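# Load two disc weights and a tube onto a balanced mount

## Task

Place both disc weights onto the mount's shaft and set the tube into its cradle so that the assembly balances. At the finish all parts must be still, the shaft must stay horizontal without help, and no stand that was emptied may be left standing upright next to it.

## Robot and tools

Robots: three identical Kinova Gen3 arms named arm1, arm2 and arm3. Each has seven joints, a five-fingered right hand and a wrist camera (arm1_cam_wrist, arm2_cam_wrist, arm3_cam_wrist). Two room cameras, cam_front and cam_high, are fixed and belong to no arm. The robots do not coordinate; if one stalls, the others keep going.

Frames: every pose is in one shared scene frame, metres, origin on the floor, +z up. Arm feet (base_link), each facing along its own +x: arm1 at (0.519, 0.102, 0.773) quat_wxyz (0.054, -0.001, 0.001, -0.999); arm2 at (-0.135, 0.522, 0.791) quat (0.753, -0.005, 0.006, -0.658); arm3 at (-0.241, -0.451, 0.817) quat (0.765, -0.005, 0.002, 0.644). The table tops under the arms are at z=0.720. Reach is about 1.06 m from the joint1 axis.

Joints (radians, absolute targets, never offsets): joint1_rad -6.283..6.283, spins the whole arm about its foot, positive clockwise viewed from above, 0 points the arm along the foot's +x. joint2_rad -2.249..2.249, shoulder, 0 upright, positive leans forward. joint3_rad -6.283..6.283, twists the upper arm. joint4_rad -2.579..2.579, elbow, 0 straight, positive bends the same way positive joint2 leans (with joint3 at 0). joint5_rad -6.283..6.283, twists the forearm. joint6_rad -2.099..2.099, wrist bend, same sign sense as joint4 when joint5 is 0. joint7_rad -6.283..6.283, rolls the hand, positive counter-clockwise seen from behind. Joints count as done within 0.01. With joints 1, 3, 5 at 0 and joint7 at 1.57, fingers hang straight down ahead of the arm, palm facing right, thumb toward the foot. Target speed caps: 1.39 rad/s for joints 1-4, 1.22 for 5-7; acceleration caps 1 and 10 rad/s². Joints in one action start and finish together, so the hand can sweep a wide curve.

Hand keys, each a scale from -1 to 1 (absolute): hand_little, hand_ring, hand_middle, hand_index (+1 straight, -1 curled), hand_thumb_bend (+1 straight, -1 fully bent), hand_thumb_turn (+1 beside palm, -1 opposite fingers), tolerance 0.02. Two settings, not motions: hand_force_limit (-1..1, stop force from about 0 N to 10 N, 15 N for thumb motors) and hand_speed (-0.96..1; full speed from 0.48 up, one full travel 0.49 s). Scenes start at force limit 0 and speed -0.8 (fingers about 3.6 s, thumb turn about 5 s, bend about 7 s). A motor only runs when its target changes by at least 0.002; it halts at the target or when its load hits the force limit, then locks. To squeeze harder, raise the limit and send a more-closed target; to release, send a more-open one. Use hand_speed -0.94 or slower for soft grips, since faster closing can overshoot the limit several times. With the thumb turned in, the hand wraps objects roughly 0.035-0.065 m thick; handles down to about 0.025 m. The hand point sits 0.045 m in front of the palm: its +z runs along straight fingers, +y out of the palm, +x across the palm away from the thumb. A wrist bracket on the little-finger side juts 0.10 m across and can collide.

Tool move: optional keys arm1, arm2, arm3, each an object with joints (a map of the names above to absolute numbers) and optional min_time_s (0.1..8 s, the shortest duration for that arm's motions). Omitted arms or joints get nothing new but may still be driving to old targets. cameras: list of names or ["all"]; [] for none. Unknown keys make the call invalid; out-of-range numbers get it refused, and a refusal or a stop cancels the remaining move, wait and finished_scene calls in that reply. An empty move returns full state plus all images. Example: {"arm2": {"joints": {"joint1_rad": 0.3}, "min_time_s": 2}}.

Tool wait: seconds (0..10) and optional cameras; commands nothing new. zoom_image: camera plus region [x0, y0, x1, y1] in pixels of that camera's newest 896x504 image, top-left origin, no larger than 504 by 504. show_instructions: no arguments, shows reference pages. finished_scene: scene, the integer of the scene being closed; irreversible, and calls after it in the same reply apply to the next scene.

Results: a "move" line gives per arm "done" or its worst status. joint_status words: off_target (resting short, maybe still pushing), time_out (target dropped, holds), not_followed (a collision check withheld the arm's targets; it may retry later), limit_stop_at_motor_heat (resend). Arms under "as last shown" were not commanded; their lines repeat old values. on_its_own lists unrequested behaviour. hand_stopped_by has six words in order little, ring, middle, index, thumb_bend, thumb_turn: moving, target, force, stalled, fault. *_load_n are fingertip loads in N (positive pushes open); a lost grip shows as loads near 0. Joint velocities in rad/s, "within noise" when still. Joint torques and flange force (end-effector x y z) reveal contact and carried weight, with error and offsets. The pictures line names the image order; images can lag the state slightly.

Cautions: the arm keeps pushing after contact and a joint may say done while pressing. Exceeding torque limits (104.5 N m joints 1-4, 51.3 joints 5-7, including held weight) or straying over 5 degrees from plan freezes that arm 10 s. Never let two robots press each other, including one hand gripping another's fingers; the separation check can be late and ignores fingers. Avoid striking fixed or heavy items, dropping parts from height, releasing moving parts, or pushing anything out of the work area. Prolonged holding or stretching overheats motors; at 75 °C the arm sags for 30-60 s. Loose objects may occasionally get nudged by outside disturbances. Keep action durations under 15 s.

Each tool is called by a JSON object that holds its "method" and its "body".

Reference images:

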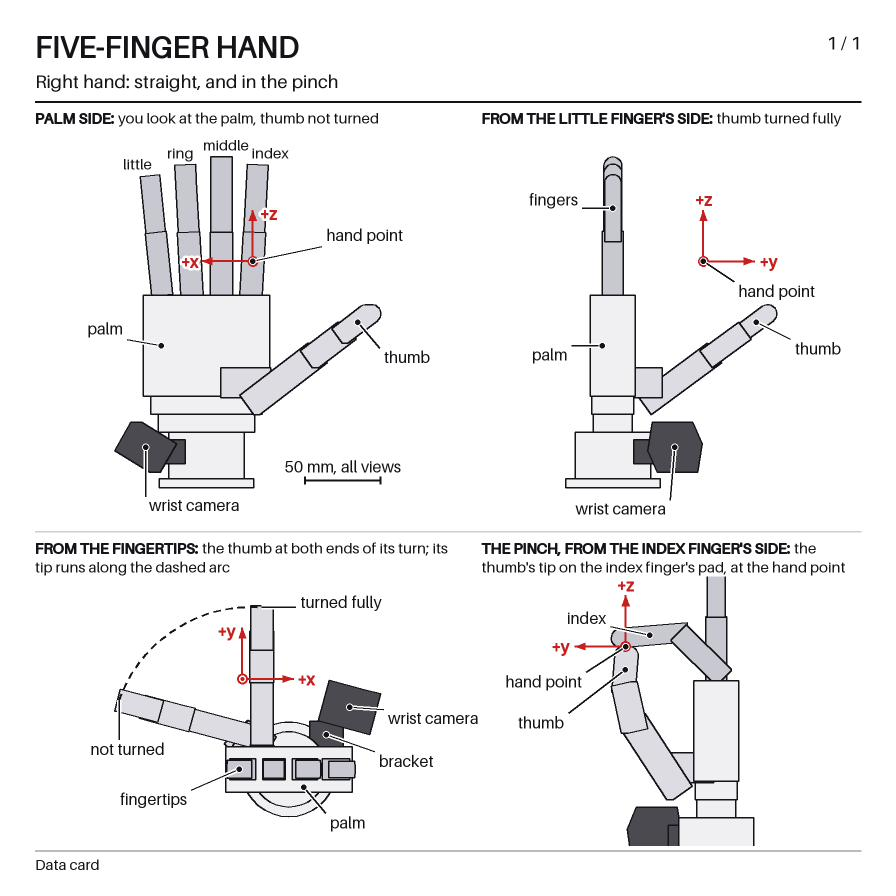

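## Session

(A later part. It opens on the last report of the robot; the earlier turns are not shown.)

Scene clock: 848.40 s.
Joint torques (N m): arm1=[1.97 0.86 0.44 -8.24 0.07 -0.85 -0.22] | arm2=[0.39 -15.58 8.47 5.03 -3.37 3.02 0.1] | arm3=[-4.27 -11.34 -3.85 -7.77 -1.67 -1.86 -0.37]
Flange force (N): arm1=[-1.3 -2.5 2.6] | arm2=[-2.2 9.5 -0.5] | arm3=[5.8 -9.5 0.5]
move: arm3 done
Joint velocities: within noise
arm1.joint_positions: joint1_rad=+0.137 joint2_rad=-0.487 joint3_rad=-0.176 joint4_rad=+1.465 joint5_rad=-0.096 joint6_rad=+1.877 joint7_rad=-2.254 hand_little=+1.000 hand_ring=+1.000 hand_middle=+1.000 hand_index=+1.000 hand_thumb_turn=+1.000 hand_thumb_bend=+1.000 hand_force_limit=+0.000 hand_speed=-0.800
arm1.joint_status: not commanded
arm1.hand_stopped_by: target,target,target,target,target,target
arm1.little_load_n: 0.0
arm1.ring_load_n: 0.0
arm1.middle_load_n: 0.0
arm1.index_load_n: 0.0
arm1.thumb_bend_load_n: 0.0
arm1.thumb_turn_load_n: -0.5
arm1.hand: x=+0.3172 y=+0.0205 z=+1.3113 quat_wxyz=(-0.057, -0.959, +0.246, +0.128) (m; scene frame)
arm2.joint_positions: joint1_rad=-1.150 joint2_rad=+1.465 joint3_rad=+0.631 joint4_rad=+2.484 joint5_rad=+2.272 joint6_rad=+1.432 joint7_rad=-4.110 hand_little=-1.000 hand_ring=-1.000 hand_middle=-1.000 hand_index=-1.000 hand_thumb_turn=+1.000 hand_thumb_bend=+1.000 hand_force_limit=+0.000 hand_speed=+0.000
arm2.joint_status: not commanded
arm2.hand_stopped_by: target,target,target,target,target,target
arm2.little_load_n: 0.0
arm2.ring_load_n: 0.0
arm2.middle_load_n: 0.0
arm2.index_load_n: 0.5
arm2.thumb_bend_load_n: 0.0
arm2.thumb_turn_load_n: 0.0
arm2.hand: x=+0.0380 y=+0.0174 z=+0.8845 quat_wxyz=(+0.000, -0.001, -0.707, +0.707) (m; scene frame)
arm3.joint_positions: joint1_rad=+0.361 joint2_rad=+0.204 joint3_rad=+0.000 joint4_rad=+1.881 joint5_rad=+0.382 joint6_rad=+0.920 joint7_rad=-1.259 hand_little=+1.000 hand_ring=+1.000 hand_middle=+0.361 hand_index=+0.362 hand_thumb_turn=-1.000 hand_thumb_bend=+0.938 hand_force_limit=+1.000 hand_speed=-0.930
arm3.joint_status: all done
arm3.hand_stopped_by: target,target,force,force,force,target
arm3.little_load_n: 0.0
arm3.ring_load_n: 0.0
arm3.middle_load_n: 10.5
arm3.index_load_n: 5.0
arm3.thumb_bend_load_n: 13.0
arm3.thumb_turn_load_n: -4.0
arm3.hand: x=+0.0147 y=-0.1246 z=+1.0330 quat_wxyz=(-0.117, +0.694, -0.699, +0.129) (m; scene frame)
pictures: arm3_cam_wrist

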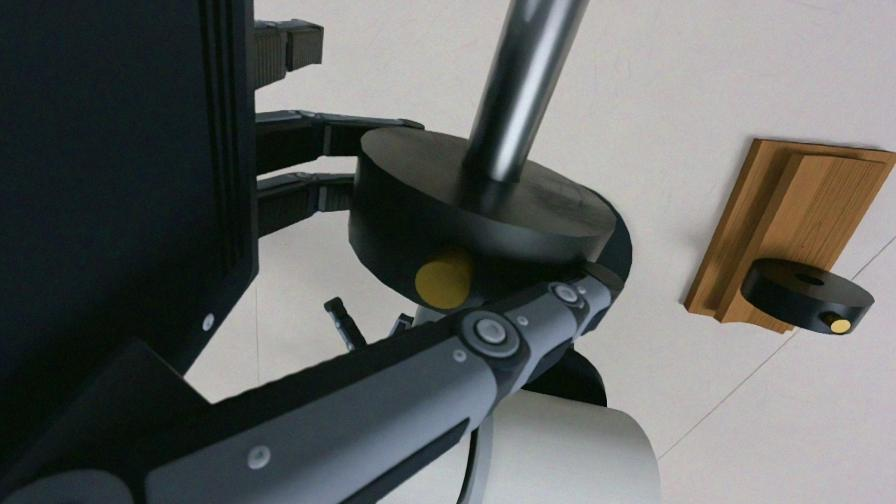

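{"method": "move", "body": {"arm3": {"joints": {"joint1_rad": 0.3625, "joint2_rad": 0.2028, "joint3_rad": 0, "joint4_rad": 1.8771, "joint5_rad": 0.3806, "joint6_rad": 0.9249, "joint7_rad": -1.2551}, "min_time_s": 1}, "cameras": ["arm3_cam_wrist", "cam_front"]}}

{"method": "zoom_image", "body": {"camera": "cam_front", "region": [440, 160, 620, 260]}}

Scene clock: 869.93 s.
Joint torques (N m): arm1=[1.98 0.81 0.44 -8.2 0.05 -0.83 -0.18] | arm2=[0.41 -17.99 12.18 7.64 -5.91 4.47 0.27] | arm3=[-1.73 -16.09 -1.02 -9.68 0.33 -0.29 -0.02]
Flange force (N): arm1=[-1.4 -2.3 2.5] | arm2=[-3.7 20.6 3.9] | arm3=[-0.8 -2.4 11.8]
move: arm3 done
Joint velocities: within noise
arm1, arm2: as last shown
arm1.thumb_turn_load_n: 0.0
arm2.index_load_n: 0.0
arm2.thumb_turn_load_n: -0.5
arm3.joint_positions: joint1_rad=+0.363 joint2_rad=+0.203 joint3_rad=+0.000 joint4_rad=+1.877 joint5_rad=+0.381 joint6_rad=+0.925 joint7_rad=-1.255 hand_little=+1.000 hand_ring=+1.000 hand_middle=+0.361 hand_index=+0.362 hand_thumb_turn=-1.000 hand_thumb_bend=+0.938 hand_force_limit=+1.000 hand_speed=-0.930
arm3.joint_status: all done
arm3.hand_stopped_by: target,target,force,force,force,target
arm3.little_load_n: 0.0
arm3.ring_load_n: 0.0
arm3.middle_load_n: 11.0
arm3.index_load_n: 6.5
arm3.thumb_bend_load_n: 11.5
arm3.thumb_turn_load_n: 0.5
arm3.hand: x=+0.0152 y=-0.1246 z=+1.0345 quat_wxyz=(-0.117, +0.694, -0.699, +0.129) (m; scene frame)
pictures: arm3_cam_wrist, cam_front

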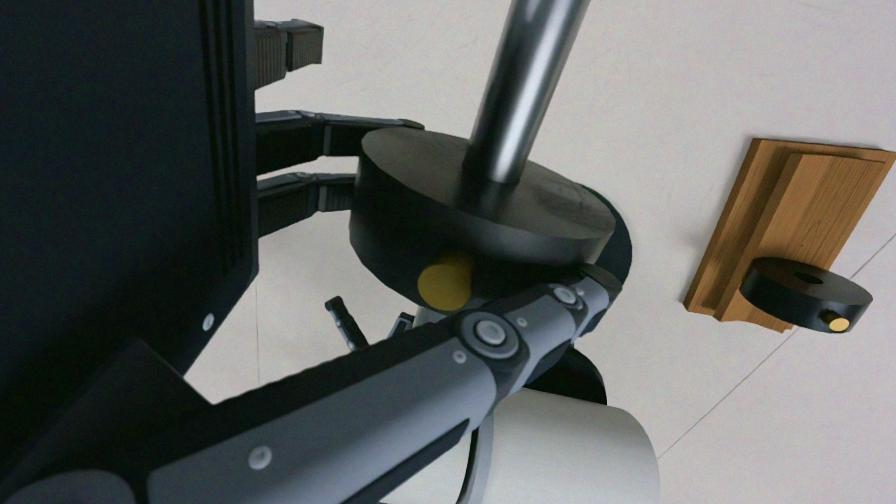

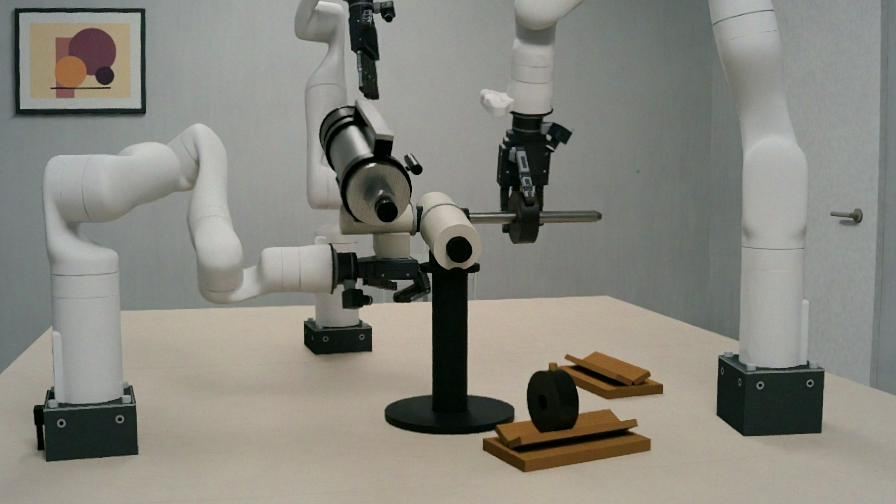

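Scaled by 2.800 from the camera's 896x504 image, which has a finer 1280x720 frame.

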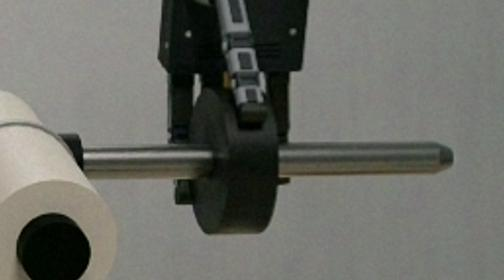

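{"method": "move", "body": {"arm3": {"joints": {"joint1_rad": 0.3174, "joint2_rad": 0.2664, "joint3_rad": 0, "joint4_rad": 1.7898, "joint5_rad": 0.3793, "joint6_rad": 0.9619, "joint7_rad": -1.2895}, "min_time_s": 2.5}, "cameras": ["arm3_cam_wrist"]}}

Scene clock: 893.23 s.
Joint torques (N m): arm1=[1.96 0.84 0.46 -8.18 0.04 -0.82 -0.2] | arm2=[0.61 -17.46 11.54 6.26 -5.09 4.17 0.24] | arm3=[-2.51 -14.32 -1.83 -9.35 -0.19 -1.57 -0.34]
Flange force (N): arm1=[-1.4 -2.3 2.4] | arm2=[-3.0 17.7 -0.2] | arm3=[3.6 -4.0 3.4]
move: arm3 done
Joint velocities: within noise
arm1, arm2: as last shown
arm1.ring_load_n: 0.5
arm2.ring_load_n: 0.5
arm2.hand: x=+0.0380 y=+0.0173 z=+0.8845 quat_wxyz=(+0.000, -0.001, -0.707, +0.707) (m; scene frame)
arm3.joint_positions: joint1_rad=+0.317 joint2_rad=+0.266 joint3_rad=+0.000 joint4_rad=+1.790 joint5_rad=+0.379 joint6_rad=+0.962 joint7_rad=-1.290 hand_little=+1.000 hand_ring=+1.000 hand_middle=+0.361 hand_index=+0.362 hand_thumb_turn=-1.000 hand_thumb_bend=+0.938 hand_force_limit=+1.000 hand_speed=-0.930
arm3.joint_status: all done
arm3.hand_stopped_by: target,target,force,force,force,target
arm3.little_load_n: 0.0
arm3.ring_load_n: 0.0
arm3.middle_load_n: 9.5
arm3.index_load_n: 4.0
arm3.thumb_bend_load_n: 12.5
arm3.thumb_turn_load_n: -2.0
arm3.hand: x=+0.0154 y=-0.0897 z=+1.0345 quat_wxyz=(-0.116, +0.694, -0.699, +0.129) (m; scene frame)
pictures: arm3_cam_wrist

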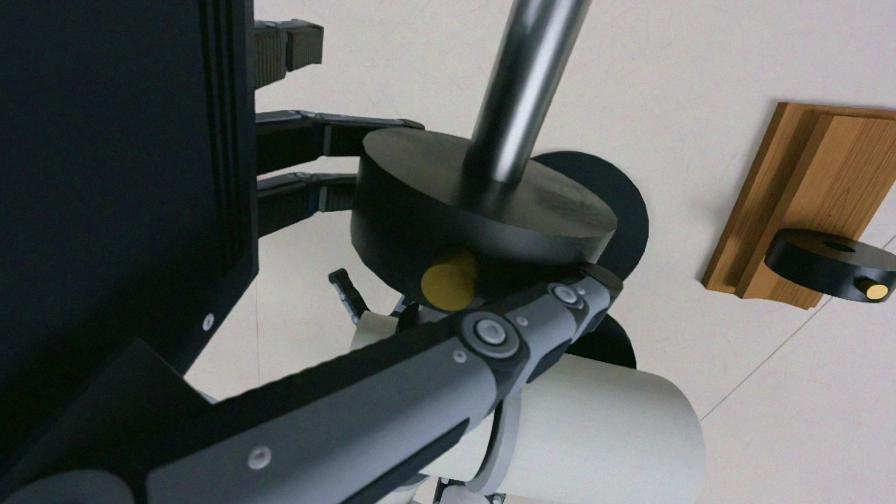

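{"method": "move", "body": {"arm3": {"joints": {"joint1_rad": 0.283, "joint2_rad": 0.3228, "joint3_rad": 0, "joint4_rad": 1.7043, "joint5_rad": 0.3754, "joint6_rad": 1.0, "joint7_rad": -1.311}, "min_time_s": 2.5}, "cameras": ["arm3_cam_wrist", "cam_front", "arm1_cam_wrist"]}}

{"method": "zoom_image", "body": {"camera": "cam_front", "region": [440, 160, 620, 260]}}

Scene clock: 903.37 s.
Joint torques (N m): arm1=[1.99 0.79 0.45 -8.2 0.04 -0.8 -0.2] | arm2=[0.22 -18.22 12.41 7.97 -6.1 4.67 0.31] | arm3=[-1.66 -19.11 -0.79 -10.4 0.51 -0.52 -0.12]
Flange force (N): arm1=[-1.5 -2.3 2.6] | arm2=[-3.6 21.7 5.0] | arm3=[-0.8 -1.4 11.4]
move: arm3 done
Joint velocities: within noise
arm1, arm2: as last shown
arm1.ring_load_n: 0.0
arm2.ring_load_n: 0.0
arm2.thumb_turn_load_n: 0.0
arm3.joint_positions: joint1_rad=+0.283 joint2_rad=+0.323 joint3_rad=+0.000 joint4_rad=+1.704 joint5_rad=+0.375 joint6_rad=+1.000 joint7_rad=-1.311 hand_little=+1.000 hand_ring=+1.000 hand_middle=+0.361 hand_index=+0.362 hand_thumb_turn=-1.000 hand_thumb_bend=+0.938 hand_force_limit=+1.000 hand_speed=-0.930
arm3.joint_status: all done
arm3.hand_stopped_by: target,target,force,force,force,target
arm3.little_load_n: 0.0
arm3.ring_load_n: 0.0
arm3.middle_load_n: 10.5
arm3.index_load_n: 5.5
arm3.thumb_bend_load_n: 11.0
arm3.thumb_turn_load_n: 1.0
arm3.hand: x=+0.0157 y=-0.0586 z=+1.0355 quat_wxyz=(-0.116, +0.694, -0.699, +0.129) (m; scene frame)
pictures: arm1_cam_wrist, arm3_cam_wrist, cam_front

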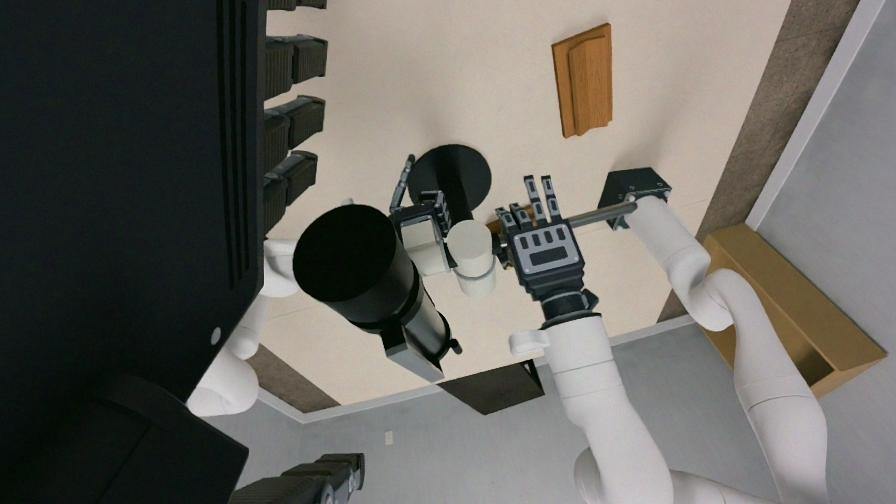

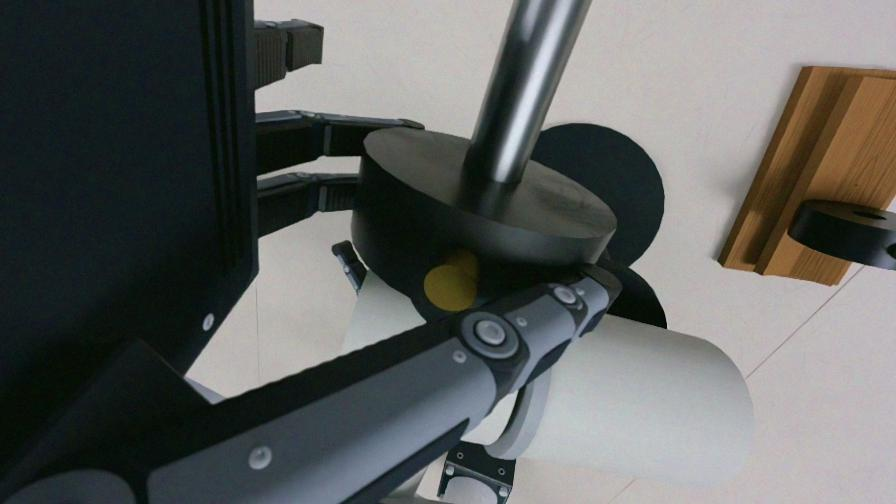

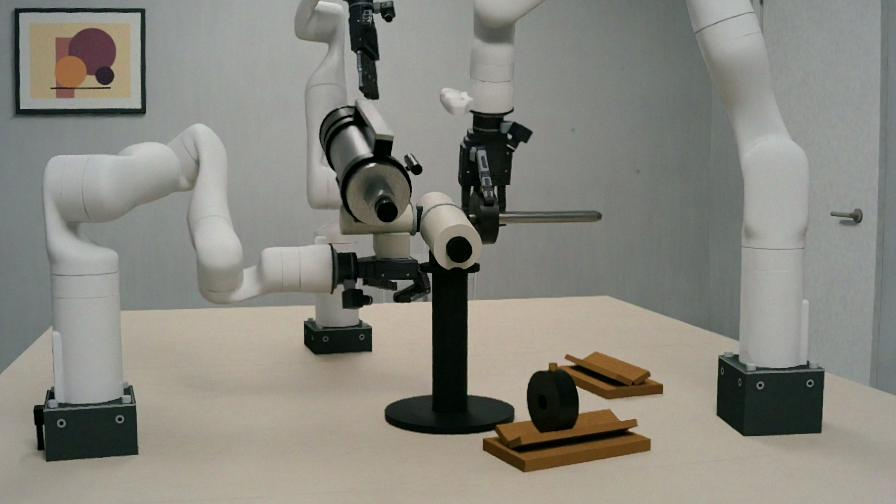

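Scaled by 2.800 from the camera's 896x504 image, which has a finer 1280x720 frame.

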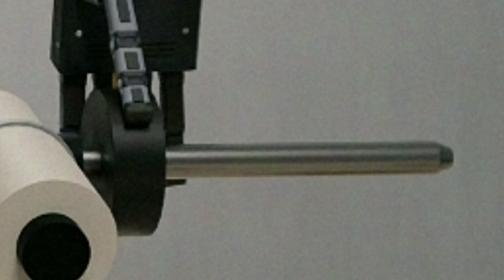

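{"method": "move", "body": {"arm3": {"joints": {"hand_index": 0.75, "hand_middle": 0.75, "hand_thumb_bend": 1.0, "hand_speed": -0.8}}, "cameras": ["arm3_cam_wrist", "cam_front"]}}

{"method": "zoom_image", "body": {"camera": "cam_front", "region": [440, 160, 620, 260]}}

Scene clock: 931.80 s.
Joint torques (N m): arm1=[2 0.82 0.43 -8.18 0.05 -0.83 -0.19] | arm2=[0.55 -17.53 11.47 6.21 -5.1 4.23 0.24] | arm3=[-0.9 -15.03 -0.11 -7.18 0.77 -0.05 0.02]
Flange force (N): arm1=[-1.4 -2.4 2.4] | arm2=[-2.8 17.7 0.0] | arm3=[-2.4 -3.5 2.1]
move: arm3 done
Joint velocities: within noise
arm1, arm2: as last shown
arm2.hand: x=+0.0380 y=+0.0174 z=+0.8845 quat_wxyz=(+0.000, -0.001, -0.707, +0.707) (m; scene frame)
arm3.joint_positions: joint1_rad=+0.283 joint2_rad=+0.323 joint3_rad=+0.000 joint4_rad=+1.704 joint5_rad=+0.375 joint6_rad=+1.000 joint7_rad=-1.311 hand_little=+1.000 hand_ring=+1.000 hand_middle=+0.750 hand_index=+0.750 hand_thumb_turn=-1.000 hand_thumb_bend=+1.000 hand_force_limit=+1.000 hand_speed=-0.800
arm3.joint_status: all done
arm3.hand_stopped_by: target,target,target,target,target,target
arm3.little_load_n: 0.0
arm3.ring_load_n: 0.0
arm3.middle_load_n: 0.0
arm3.index_load_n: 0.0
arm3.thumb_bend_load_n: 0.0
arm3.thumb_turn_load_n: 0.0
arm3.hand: x=+0.0157 y=-0.0586 z=+1.0355 quat_wxyz=(-0.116, +0.694, -0.699, +0.129) (m; scene frame)
pictures: arm3_cam_wrist, cam_front

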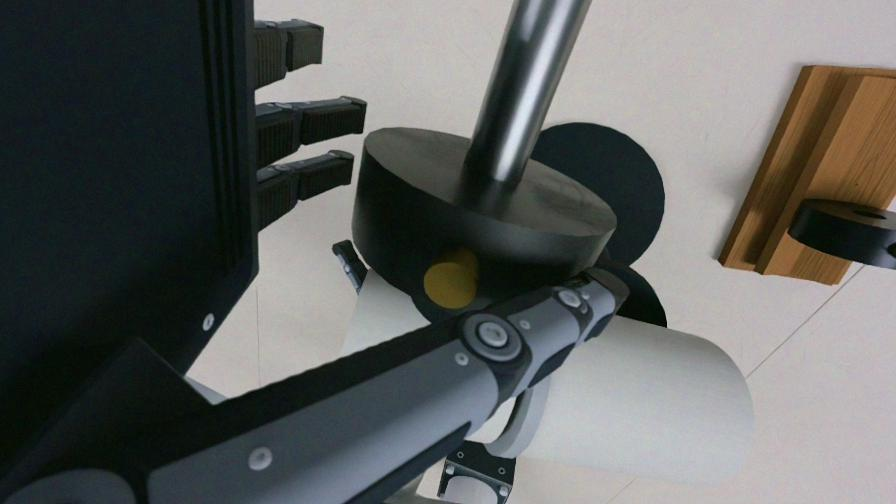

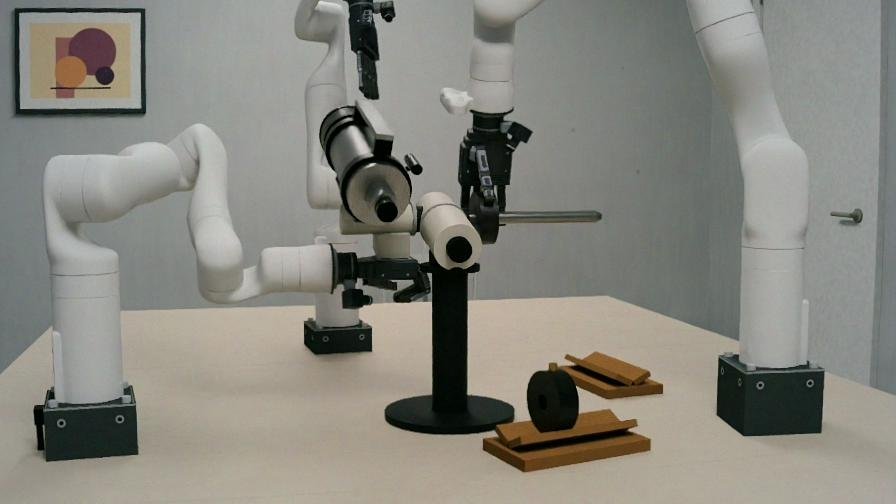

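Scaled by 2.800 from the camera's 896x504 image, which has a finer 1280x720 frame.

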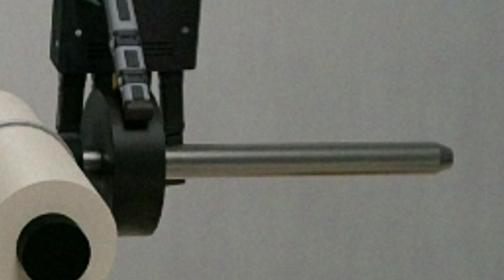

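{"method": "move", "body": {"arm3": {"joints": {"joint1_rad": 0.2451, "joint2_rad": 0.2635, "joint3_rad": 0, "joint4_rad": 1.6265, "joint5_rad": 0.3524, "joint6_rad": 1.1407, "joint7_rad": -1.2926, "hand_index": 1, "hand_middle": 1}, "min_time_s": 1.5}}}

{"method": "move", "body": {"arm3": {"joints": {"joint1_rad": 0.206, "joint2_rad": 0.2199, "joint3_rad": 0, "joint4_rad": 1.5304, "joint5_rad": 0.3384, "joint6_rad": 1.2851, "joint7_rad": -1.2803}, "min_time_s": 1.2}, "cameras": ["cam_front"]}}

{"method": "zoom_image", "body": {"camera": "cam_front", "region": [440, 160, 620, 260]}}

{"method": "move", "body": {"arm3": {"joints": {"joint1_rad": -0.539, "joint2_rad": -0.1474, "joint3_rad": 0, "joint4_rad": 1.82, "joint5_rad": 0.3495, "joint6_rad": 1.4933, "joint7_rad": -1.6871}, "min_time_s": 2.5}}}

{"method": "move", "body": {"arm3": {"joints": {"joint1_rad": -0.6756, "joint2_rad": 0.2703, "joint3_rad": 0, "joint4_rad": 2.0246, "joint5_rad": 0.4107, "joint6_rad": 0.9762, "joint7_rad": -2.1037}, "min_time_s": 2}}}

{"method": "move", "body": {"arm3": {"joints": {"joint1_rad": -0.5785, "joint2_rad": 0.4633, "joint3_rad": 0, "joint4_rad": 2.161, "joint5_rad": 0.585, "joint6_rad": 0.6572, "joint7_rad": -2.2447}, "min_time_s": 1.2}, "cameras": ["arm3_cam_wrist"]}}

{"method": "zoom_image", "body": {"camera": "arm3_cam_wrist", "region": [370, 60, 570, 240]}}

Scene clock: 1040.27 s.
Joint torques (N m): arm1=[1.96 0.86 0.5 -8.17 0.05 -0.82 -0.18] | arm2=[0.49 -17.47 11.48 6.2 -5.12 4.21 0.26] | arm3=[-0.88 -14.39 -0.09 -7.68 0.8 -0.02 0.04]
Flange force (N): arm1=[-1.2 -2.2 2.5] | arm2=[-2.6 17.5 0.1] | arm3=[-2.4 -3.3 2.0]
move: arm3 done
Joint velocities: within noise
arm1, arm2: as last shown
arm1.thumb_bend_load_n: -0.5
arm1.thumb_turn_load_n: -0.5
arm2.thumb_turn_load_n: -0.5
arm3.joint_positions: joint1_rad=+0.245 joint2_rad=+0.264 joint3_rad=+0.000 joint4_rad=+1.627 joint5_rad=+0.352 joint6_rad=+1.141 joint7_rad=-1.293 hand_little=+1.000 hand_ring=+1.000 hand_middle=+1.000 hand_index=+1.000 hand_thumb_turn=-1.000 hand_thumb_bend=+1.000 hand_force_limit=+1.000 hand_speed=-0.800
arm3.joint_status: all done
arm3.hand_stopped_by: target,target,target,target,target,target
arm3.little_load_n: -0.5
arm3.ring_load_n: 0.0
arm3.middle_load_n: 0.0
arm3.index_load_n: 0.0
arm3.thumb_bend_load_n: 0.0
arm3.thumb_turn_load_n: 0.0
arm3.hand: x=-0.0014 y=-0.0577 z=+1.0825 quat_wxyz=(-0.116, +0.694, -0.699, +0.129) (m; scene frame)
pictures: none

Scene clock: 1041.77 s.
Joint torques (N m): arm1=[1.98 0.87 0.43 -8.18 0.07 -0.84 -0.18] | arm2=[0.55 -17.45 11.46 6.24 -5.05 4.14 0.26] | arm3=[-0.9 -13.84 -0.25 -8 0.84 -0.04 0]
Flange force (N): arm1=[-1.3 -2.4 2.4] | arm2=[-2.7 17.6 -0.1] | arm3=[-2.4 -3.5 1.6]
move: arm3 done
Joint velocities: within noise
arm1, arm2: as last shown
arm1.thumb_bend_load_n: 0.0
arm1.thumb_turn_load_n: 0.0
arm3.joint_positions: joint1_rad=+0.206 joint2_rad=+0.220 joint3_rad=+0.000 joint4_rad=+1.530 joint5_rad=+0.338 joint6_rad=+1.285 joint7_rad=-1.280 hand_little=+1.000 hand_ring=+1.000 hand_middle=+1.000 hand_index=+1.000 hand_thumb_turn=-1.000 hand_thumb_bend=+1.000 hand_force_limit=+1.000 hand_speed=-0.800
arm3.joint_status: all done
arm3.hand_stopped_by: target,target,target,target,target,target
arm3.little_load_n: 0.0
arm3.ring_load_n: 0.0
arm3.middle_load_n: 0.0
arm3.index_load_n: -0.5
arm3.thumb_bend_load_n: 0.0
arm3.thumb_turn_load_n: 0.0
arm3.hand: x=-0.0185 y=-0.0567 z=+1.1294 quat_wxyz=(-0.116, +0.694, -0.699, +0.129) (m; scene frame)
pictures: cam_front

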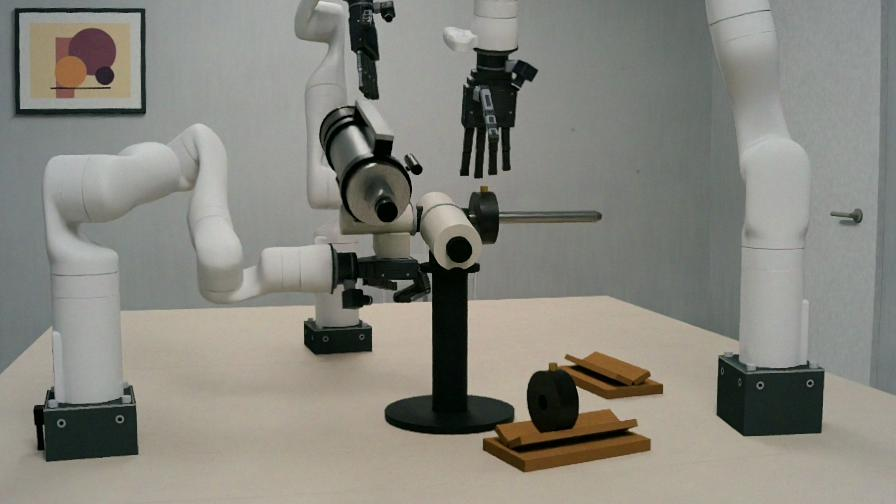

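Scaled by 2.800 from the camera's 896x504 image, which has a finer 1280x720 frame.

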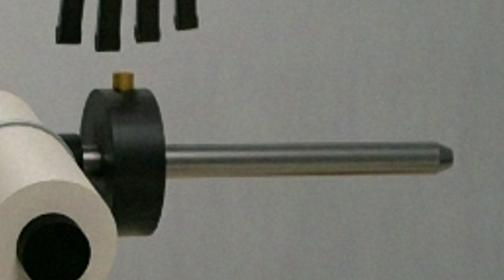

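Scene clock: 1044.60 s.
Joint torques (N m): arm1=[1.94 0.84 0.48 -8.16 0.04 -0.82 -0.22] | arm2=[0.46 -17.49 11.46 6.19 -5.09 4.21 0.27] | arm3=[-1.04 -6.52 -0.82 -7.66 0.89 0.25 0.04]
Flange force (N): arm1=[-1.4 -2.3 2.4] | arm2=[-2.5 17.6 0.0] | arm3=[-3.7 -2.6 0.8]
move: arm3 done
Joint velocities: within noise
arm1, arm2: as last shown
arm3.joint_positions: joint1_rad=-0.539 joint2_rad=-0.147 joint3_rad=+0.000 joint4_rad=+1.820 joint5_rad=+0.349 joint6_rad=+1.493 joint7_rad=-1.687 hand_little=+1.000 hand_ring=+1.000 hand_middle=+1.000 hand_index=+1.000 hand_thumb_turn=-1.000 hand_thumb_bend=+1.000 hand_force_limit=+1.000 hand_speed=-0.800
arm3.joint_status: all done
arm3.hand_stopped_by: target,target,target,target,target,target
arm3.little_load_n: 0.0
arm3.ring_load_n: 0.0
arm3.middle_load_n: 0.0
arm3.index_load_n: -0.5
arm3.thumb_bend_load_n: 0.0
arm3.thumb_turn_load_n: 0.0
arm3.hand: x=-0.2677 y=-0.1568 z=+1.1599 quat_wxyz=(-0.139, +0.788, -0.591, +0.104) (m; scene frame)
pictures: none

Scene clock: 1046.93 s.
Joint torques (N m): arm1=[1.96 0.85 0.49 -8.2 0.06 -0.84 -0.2] | arm2=[0.5 -17.48 11.53 6.26 -5.09 4.19 0.23] | arm3=[-0.99 -12.26 -0.18 -5.37 0.69 0.59 0]
Flange force (N): arm1=[-1.3 -2.3 2.5] | arm2=[-2.8 17.7 0.0] | arm3=[-4.1 -1.1 2.3]
move: arm3 done
Joint velocities: within noise
arm1.joint_positions: joint1_rad=+0.137 joint2_rad=-0.487 joint3_rad=-0.176 joint4_rad=+1.465 joint5_rad=-0.096 joint6_rad=+1.877 joint7_rad=-2.254 hand_little=+1.000 hand_ring=+1.000 hand_middle=+1.000 hand_index=+1.000 hand_thumb_turn=+1.000 hand_thumb_bend=+1.000 hand_force_limit=+0.000 hand_speed=-0.800
arm1.joint_status: not commanded
arm1.hand_stopped_by: target,target,target,target,target,target
arm1.little_load_n: 0.0
arm1.ring_load_n: 0.0
arm1.middle_load_n: 0.0
arm1.index_load_n: 0.0
arm1.thumb_bend_load_n: 0.0
arm1.thumb_turn_load_n: 0.0
arm1.hand: x=+0.3172 y=+0.0205 z=+1.3113 quat_wxyz=(-0.057, -0.959, +0.246, +0.128) (m; scene frame)
arm2.joint_positions: joint1_rad=-1.150 joint2_rad=+1.465 joint3_rad=+0.631 joint4_rad=+2.484 joint5_rad=+2.272 joint6_rad=+1.432 joint7_rad=-4.110 hand_little=-1.000 hand_ring=-1.000 hand_middle=-1.000 hand_index=-1.000 hand_thumb_turn=+1.000 hand_thumb_bend=+1.000 hand_force_limit=+0.000 hand_speed=+0.000
arm2.joint_status: not commanded
arm2.hand_stopped_by: target,target,target,target,target,target
arm2.little_load_n: 0.0
arm2.ring_load_n: 0.0
arm2.middle_load_n: 0.0
arm2.index_load_n: 0.5
arm2.thumb_bend_load_n: 0.0
arm2.thumb_turn_load_n: 0.0
arm2.hand: x=+0.0380 y=+0.0174 z=+0.8845 quat_wxyz=(+0.000, -0.001, -0.707, +0.707) (m; scene frame)
arm3.joint_positions: joint1_rad=-0.676 joint2_rad=+0.270 joint3_rad=+0.000 joint4_rad=+2.025 joint5_rad=+0.411 joint6_rad=+0.976 joint7_rad=-2.104 hand_little=+1.000 hand_ring=+1.000 hand_middle=+1.000 hand_index=+1.000 hand_thumb_turn=-1.000 hand_thumb_bend=+1.000 hand_force_limit=+1.000 hand_speed=-0.800
arm3.joint_status: all done
arm3.hand_stopped_by: target,target,target,target,target,target
arm3.little_load_n: 0.0
arm3.ring_load_n: 0.0
arm3.middle_load_n: 0.0
arm3.index_load_n: 0.0
arm3.thumb_bend_load_n: 0.0
arm3.thumb_turn_load_n: 0.0
arm3.hand: x=-0.3438 y=-0.0876 z=+0.9718 quat_wxyz=(-0.136, +0.771, -0.613, +0.108) (m; scene frame)
pictures: none

Scene clock: 1048.47 s.
Joint torques (N m): arm1=[1.95 0.81 0.43 -8.2 0.06 -0.84 -0.2] | arm2=[0.48 -17.49 11.51 6.28 -5.06 4.22 0.24] | arm3=[-0.95 -13.71 0.12 -3.28 0.49 0.71 0.02]
Flange force (N): arm1=[-1.4 -2.4 2.5] | arm2=[-2.9 17.8 0.1] | arm3=[-3.7 -1.2 3.4]
move: arm3 done
Joint velocities: within noise
arm1, arm2: as last shown
arm2.index_load_n: 0.0
arm2.thumb_turn_load_n: -0.5
arm3.joint_positions: joint1_rad=-0.579 joint2_rad=+0.463 joint3_rad=+0.000 joint4_rad=+2.161 joint5_rad=+0.585 joint6_rad=+0.657 joint7_rad=-2.245 hand_little=+1.000 hand_ring=+1.000 hand_middle=+1.000 hand_index=+1.000 hand_thumb_turn=-1.000 hand_thumb_bend=+1.000 hand_force_limit=+1.000 hand_speed=-0.800
arm3.joint_status: all done
arm3.hand_stopped_by: target,target,target,target,target,target
arm3.little_load_n: 0.0
arm3.ring_load_n: 0.0
arm3.middle_load_n: 0.0
arm3.index_load_n: 0.0
arm3.thumb_bend_load_n: 0.0
arm3.thumb_turn_load_n: 0.0
arm3.hand: x=-0.3104 y=-0.0798 z=+0.8778 quat_wxyz=(-0.136, +0.771, -0.613, +0.108) (m; scene frame)
pictures: arm3_cam_wrist

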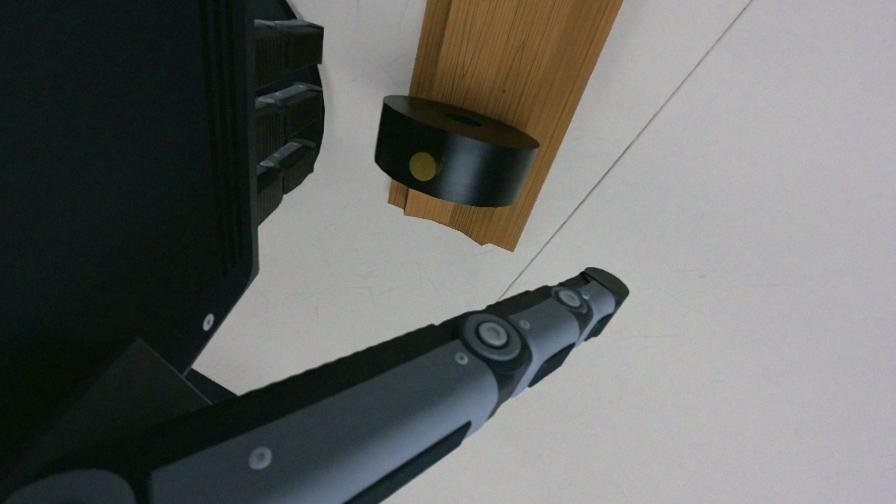

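Scaled by 2.520 from the camera's 896x504 image, which has a finer 1280x720 frame.

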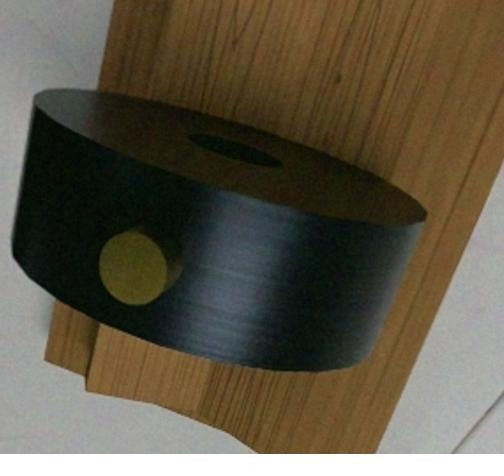

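{"method": "move", "body": {"arm3": {"joints": {"joint1_rad": -0.539, "joint2_rad": 0.5602, "joint3_rad": 0, "joint4_rad": 2.1931, "joint5_rad": 0.715, "joint6_rad": 0.5437, "joint7_rad": -2.3585}, "min_time_s": 1.2}}}

{"method": "move", "body": {"arm3": {"joints": {"joint1_rad": -0.4994, "joint2_rad": 0.6649, "joint3_rad": 0, "joint4_rad": 2.2098, "joint5_rad": 0.8981, "joint6_rad": 0.4502, "joint7_rad": -2.5238}, "min_time_s": 1.5}, "cameras": ["arm3_cam_wrist"]}}

{"method": "move", "body": {"arm3": {"joints": {"hand_index": 0.1, "hand_middle": 0.1, "hand_thumb_bend": 0.4, "hand_force_limit": -0.4, "hand_speed": -0.9}}}}

{"method": "move", "body": {"arm3": {"joints": {"hand_index": -0.1, "hand_middle": -0.1, "hand_thumb_bend": 0.3, "hand_force_limit": 1.0, "hand_speed": -0.9}}, "cameras": ["arm3_cam_wrist"]}}

Scene clock: 1085.80 s.
Joint torques (N m): arm1=[1.97 0.85 0.44 -8.17 0.05 -0.84 -0.2] | arm2=[0.51 -17.51 11.51 6.16 -5.13 4.18 0.28] | arm3=[-0.96 -14.46 0.19 -2.32 0.37 0.77 0.01]
Flange force (N): arm1=[-1.4 -2.4 2.4] | arm2=[-2.4 17.6 -0.2] | arm3=[-3.5 -1.3 3.9]
move: arm3 done
Joint velocities: within noise
arm1, arm2: as last shown
arm2.ring_load_n: 0.5
arm3.joint_positions: joint1_rad=-0.539 joint2_rad=+0.560 joint3_rad=+0.000 joint4_rad=+2.193 joint5_rad=+0.715 joint6_rad=+0.544 joint7_rad=-2.358 hand_little=+1.000 hand_ring=+1.000 hand_middle=+1.000 hand_index=+1.000 hand_thumb_turn=-1.000 hand_thumb_bend=+1.000 hand_force_limit=+1.000 hand_speed=-0.800
arm3.joint_status: all done
arm3.hand_stopped_by: target,target,target,target,target,target
arm3.little_load_n: 0.0
arm3.ring_load_n: 0.0
arm3.middle_load_n: 0.0
arm3.index_load_n: 0.0
arm3.thumb_bend_load_n: 0.0
arm3.thumb_turn_load_n: 0.0
arm3.hand: x=-0.2971 y=-0.0767 z=+0.8401 quat_wxyz=(-0.136, +0.771, -0.613, +0.108) (m; scene frame)
pictures: none

Scene clock: 1087.60 s.
Joint torques (N m): arm1=[1.93 0.82 0.47 -8.16 0.05 -0.82 -0.21] | arm2=[0.6 -17.45 11.51 6.21 -5.06 4.2 0.25] | arm3=[-0.9 -15.12 0.33 -1.44 0.29 0.86 0.12]
Flange force (N): arm1=[-1.4 -2.2 2.4] | arm2=[-3.0 17.6 -0.3] | arm3=[-2.7 -0.9 4.2]
move: arm3 done
Joint velocities: within noise
arm1, arm2: as last shown
arm2.ring_load_n: 0.0
arm2.thumb_turn_load_n: 0.0
arm3.joint_positions: joint1_rad=-0.499 joint2_rad=+0.665 joint3_rad=+0.000 joint4_rad=+2.210 joint5_rad=+0.898 joint6_rad=+0.450 joint7_rad=-2.524 hand_little=+1.000 hand_ring=+1.000 hand_middle=+1.000 hand_index=+1.000 hand_thumb_turn=-1.000 hand_thumb_bend=+1.000 hand_force_limit=+1.000 hand_speed=-0.800
arm3.joint_status: all done
arm3.hand_stopped_by: target,target,target,target,target,target
arm3.little_load_n: 0.0
arm3.ring_load_n: 0.0
arm3.middle_load_n: 0.0
arm3.index_load_n: 0.0
arm3.thumb_bend_load_n: 0.0
arm3.thumb_turn_load_n: 0.0
arm3.hand: x=-0.2838 y=-0.0734 z=+0.8026 quat_wxyz=(-0.136, +0.771, -0.613, +0.108) (m; scene frame)
pictures: arm3_cam_wrist

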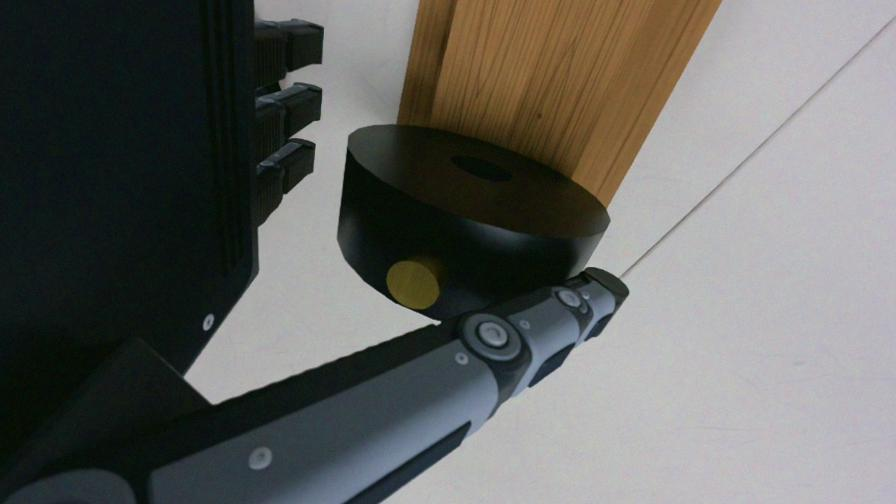

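Scene clock: 1091.00 s.
Joint torques (N m): arm1=[1.97 0.85 0.47 -8.19 0.04 -0.8 -0.19] | arm2=[0.51 -17.47 11.53 6.25 -5.11 4.21 0.28] | arm3=[-1.44 -15.82 -0.45 -1.15 0.13 0.66 0.12]
Flange force (N): arm1=[-1.3 -2.3 2.6] | arm2=[-2.7 17.7 0.0] | arm3=[-3.7 -1.7 7.4]
move: arm3 off_target
Joint velocities: within noise
arm1, arm2: as last shown
arm1.thumb_bend_load_n: -0.5
arm3.joint_positions: joint1_rad=-0.499 joint2_rad=+0.665 joint3_rad=+0.000 joint4_rad=+2.210 joint5_rad=+0.898 joint6_rad=+0.450 joint7_rad=-2.524 hand_little=+1.000 hand_ring=+1.000 hand_middle=+0.378 hand_index=+0.377 hand_thumb_turn=-1.000 hand_thumb_bend=+0.947 hand_force_limit=-0.400 hand_speed=-0.900
arm3.joint_status: hand_middle off_target (ended at +0.378, target +0.100); hand_index off_target (ended at +0.377, target +0.100); hand_thumb_bend off_target (ended at +0.947, target +0.400); the others done
arm3.hand_stopped_by: target,target,force,force,force,target
arm3.little_load_n: 0.0
arm3.ring_load_n: 0.5
arm3.middle_load_n: 4.5
arm3.index_load_n: 3.5
arm3.thumb_bend_load_n: 6.5
arm3.thumb_turn_load_n: 1.0
arm3.hand: x=-0.2838 y=-0.0734 z=+0.8025 quat_wxyz=(-0.136, +0.771, -0.613, +0.108) (m; scene frame)
pictures: none

Scene clock: 1091.90 s.
Joint torques (N m): arm1=[1.98 0.86 0.43 -8.18 0.05 -0.83 -0.2] | arm2=[0.54 -17.49 11.54 6.25 -5.09 4.19 0.22] | arm3=[-1.23 -18.8 0.35 -2.33 0.34 1.01 -0.02]
Flange force (N): arm1=[-1.4 -2.4 2.5] | arm2=[-2.9 17.8 0.0] | arm3=[-3.2 1.5 14.1]
move: arm3 off_target
Joint velocities: within noise
arm1, arm2: as last shown
arm1.thumb_bend_load_n: 0.0
arm2.thumb_turn_load_n: -0.5
arm3.joint_positions: joint1_rad=-0.499 joint2_rad=+0.665 joint3_rad=+0.000 joint4_rad=+2.210 joint5_rad=+0.898 joint6_rad=+0.450 joint7_rad=-2.524 hand_little=+1.000 hand_ring=+1.000 hand_middle=+0.355 hand_index=+0.353 hand_thumb_turn=-1.000 hand_thumb_bend=+0.945 hand_force_limit=+1.000 hand_speed=-0.900
arm3.joint_status: hand_middle off_target (ended at +0.355, target -0.100); hand_index off_target (ended at +0.353, target -0.100); hand_thumb_bend off_target (ended at +0.945, target +0.300); the others done
arm3.hand_stopped_by: target,target,force,force,force,target
arm3.little_load_n: 0.0
arm3.ring_load_n: 0.0
arm3.middle_load_n: 9.5
arm3.index_load_n: 9.5
arm3.thumb_bend_load_n: 15.0
arm3.thumb_turn_load_n: 1.5
arm3.hand: x=-0.2839 y=-0.0734 z=+0.8026 quat_wxyz=(-0.136, +0.771, -0.613, +0.108) (m; scene frame)
pictures: arm3_cam_wrist

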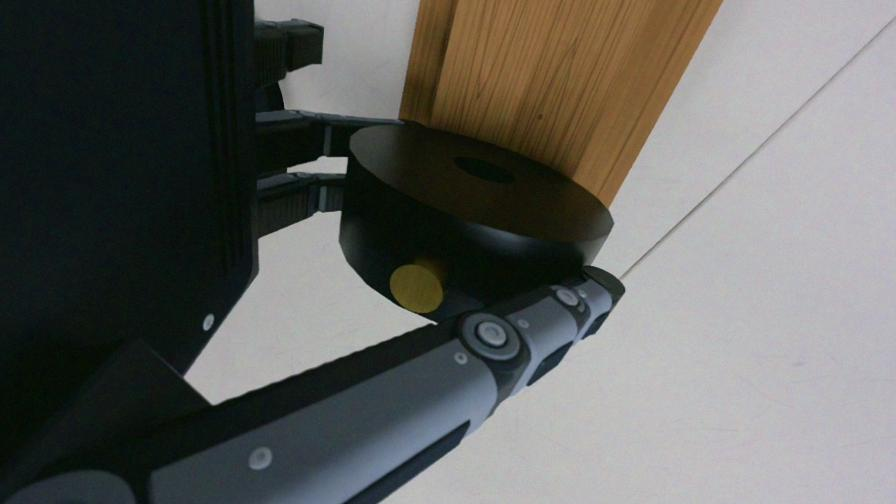

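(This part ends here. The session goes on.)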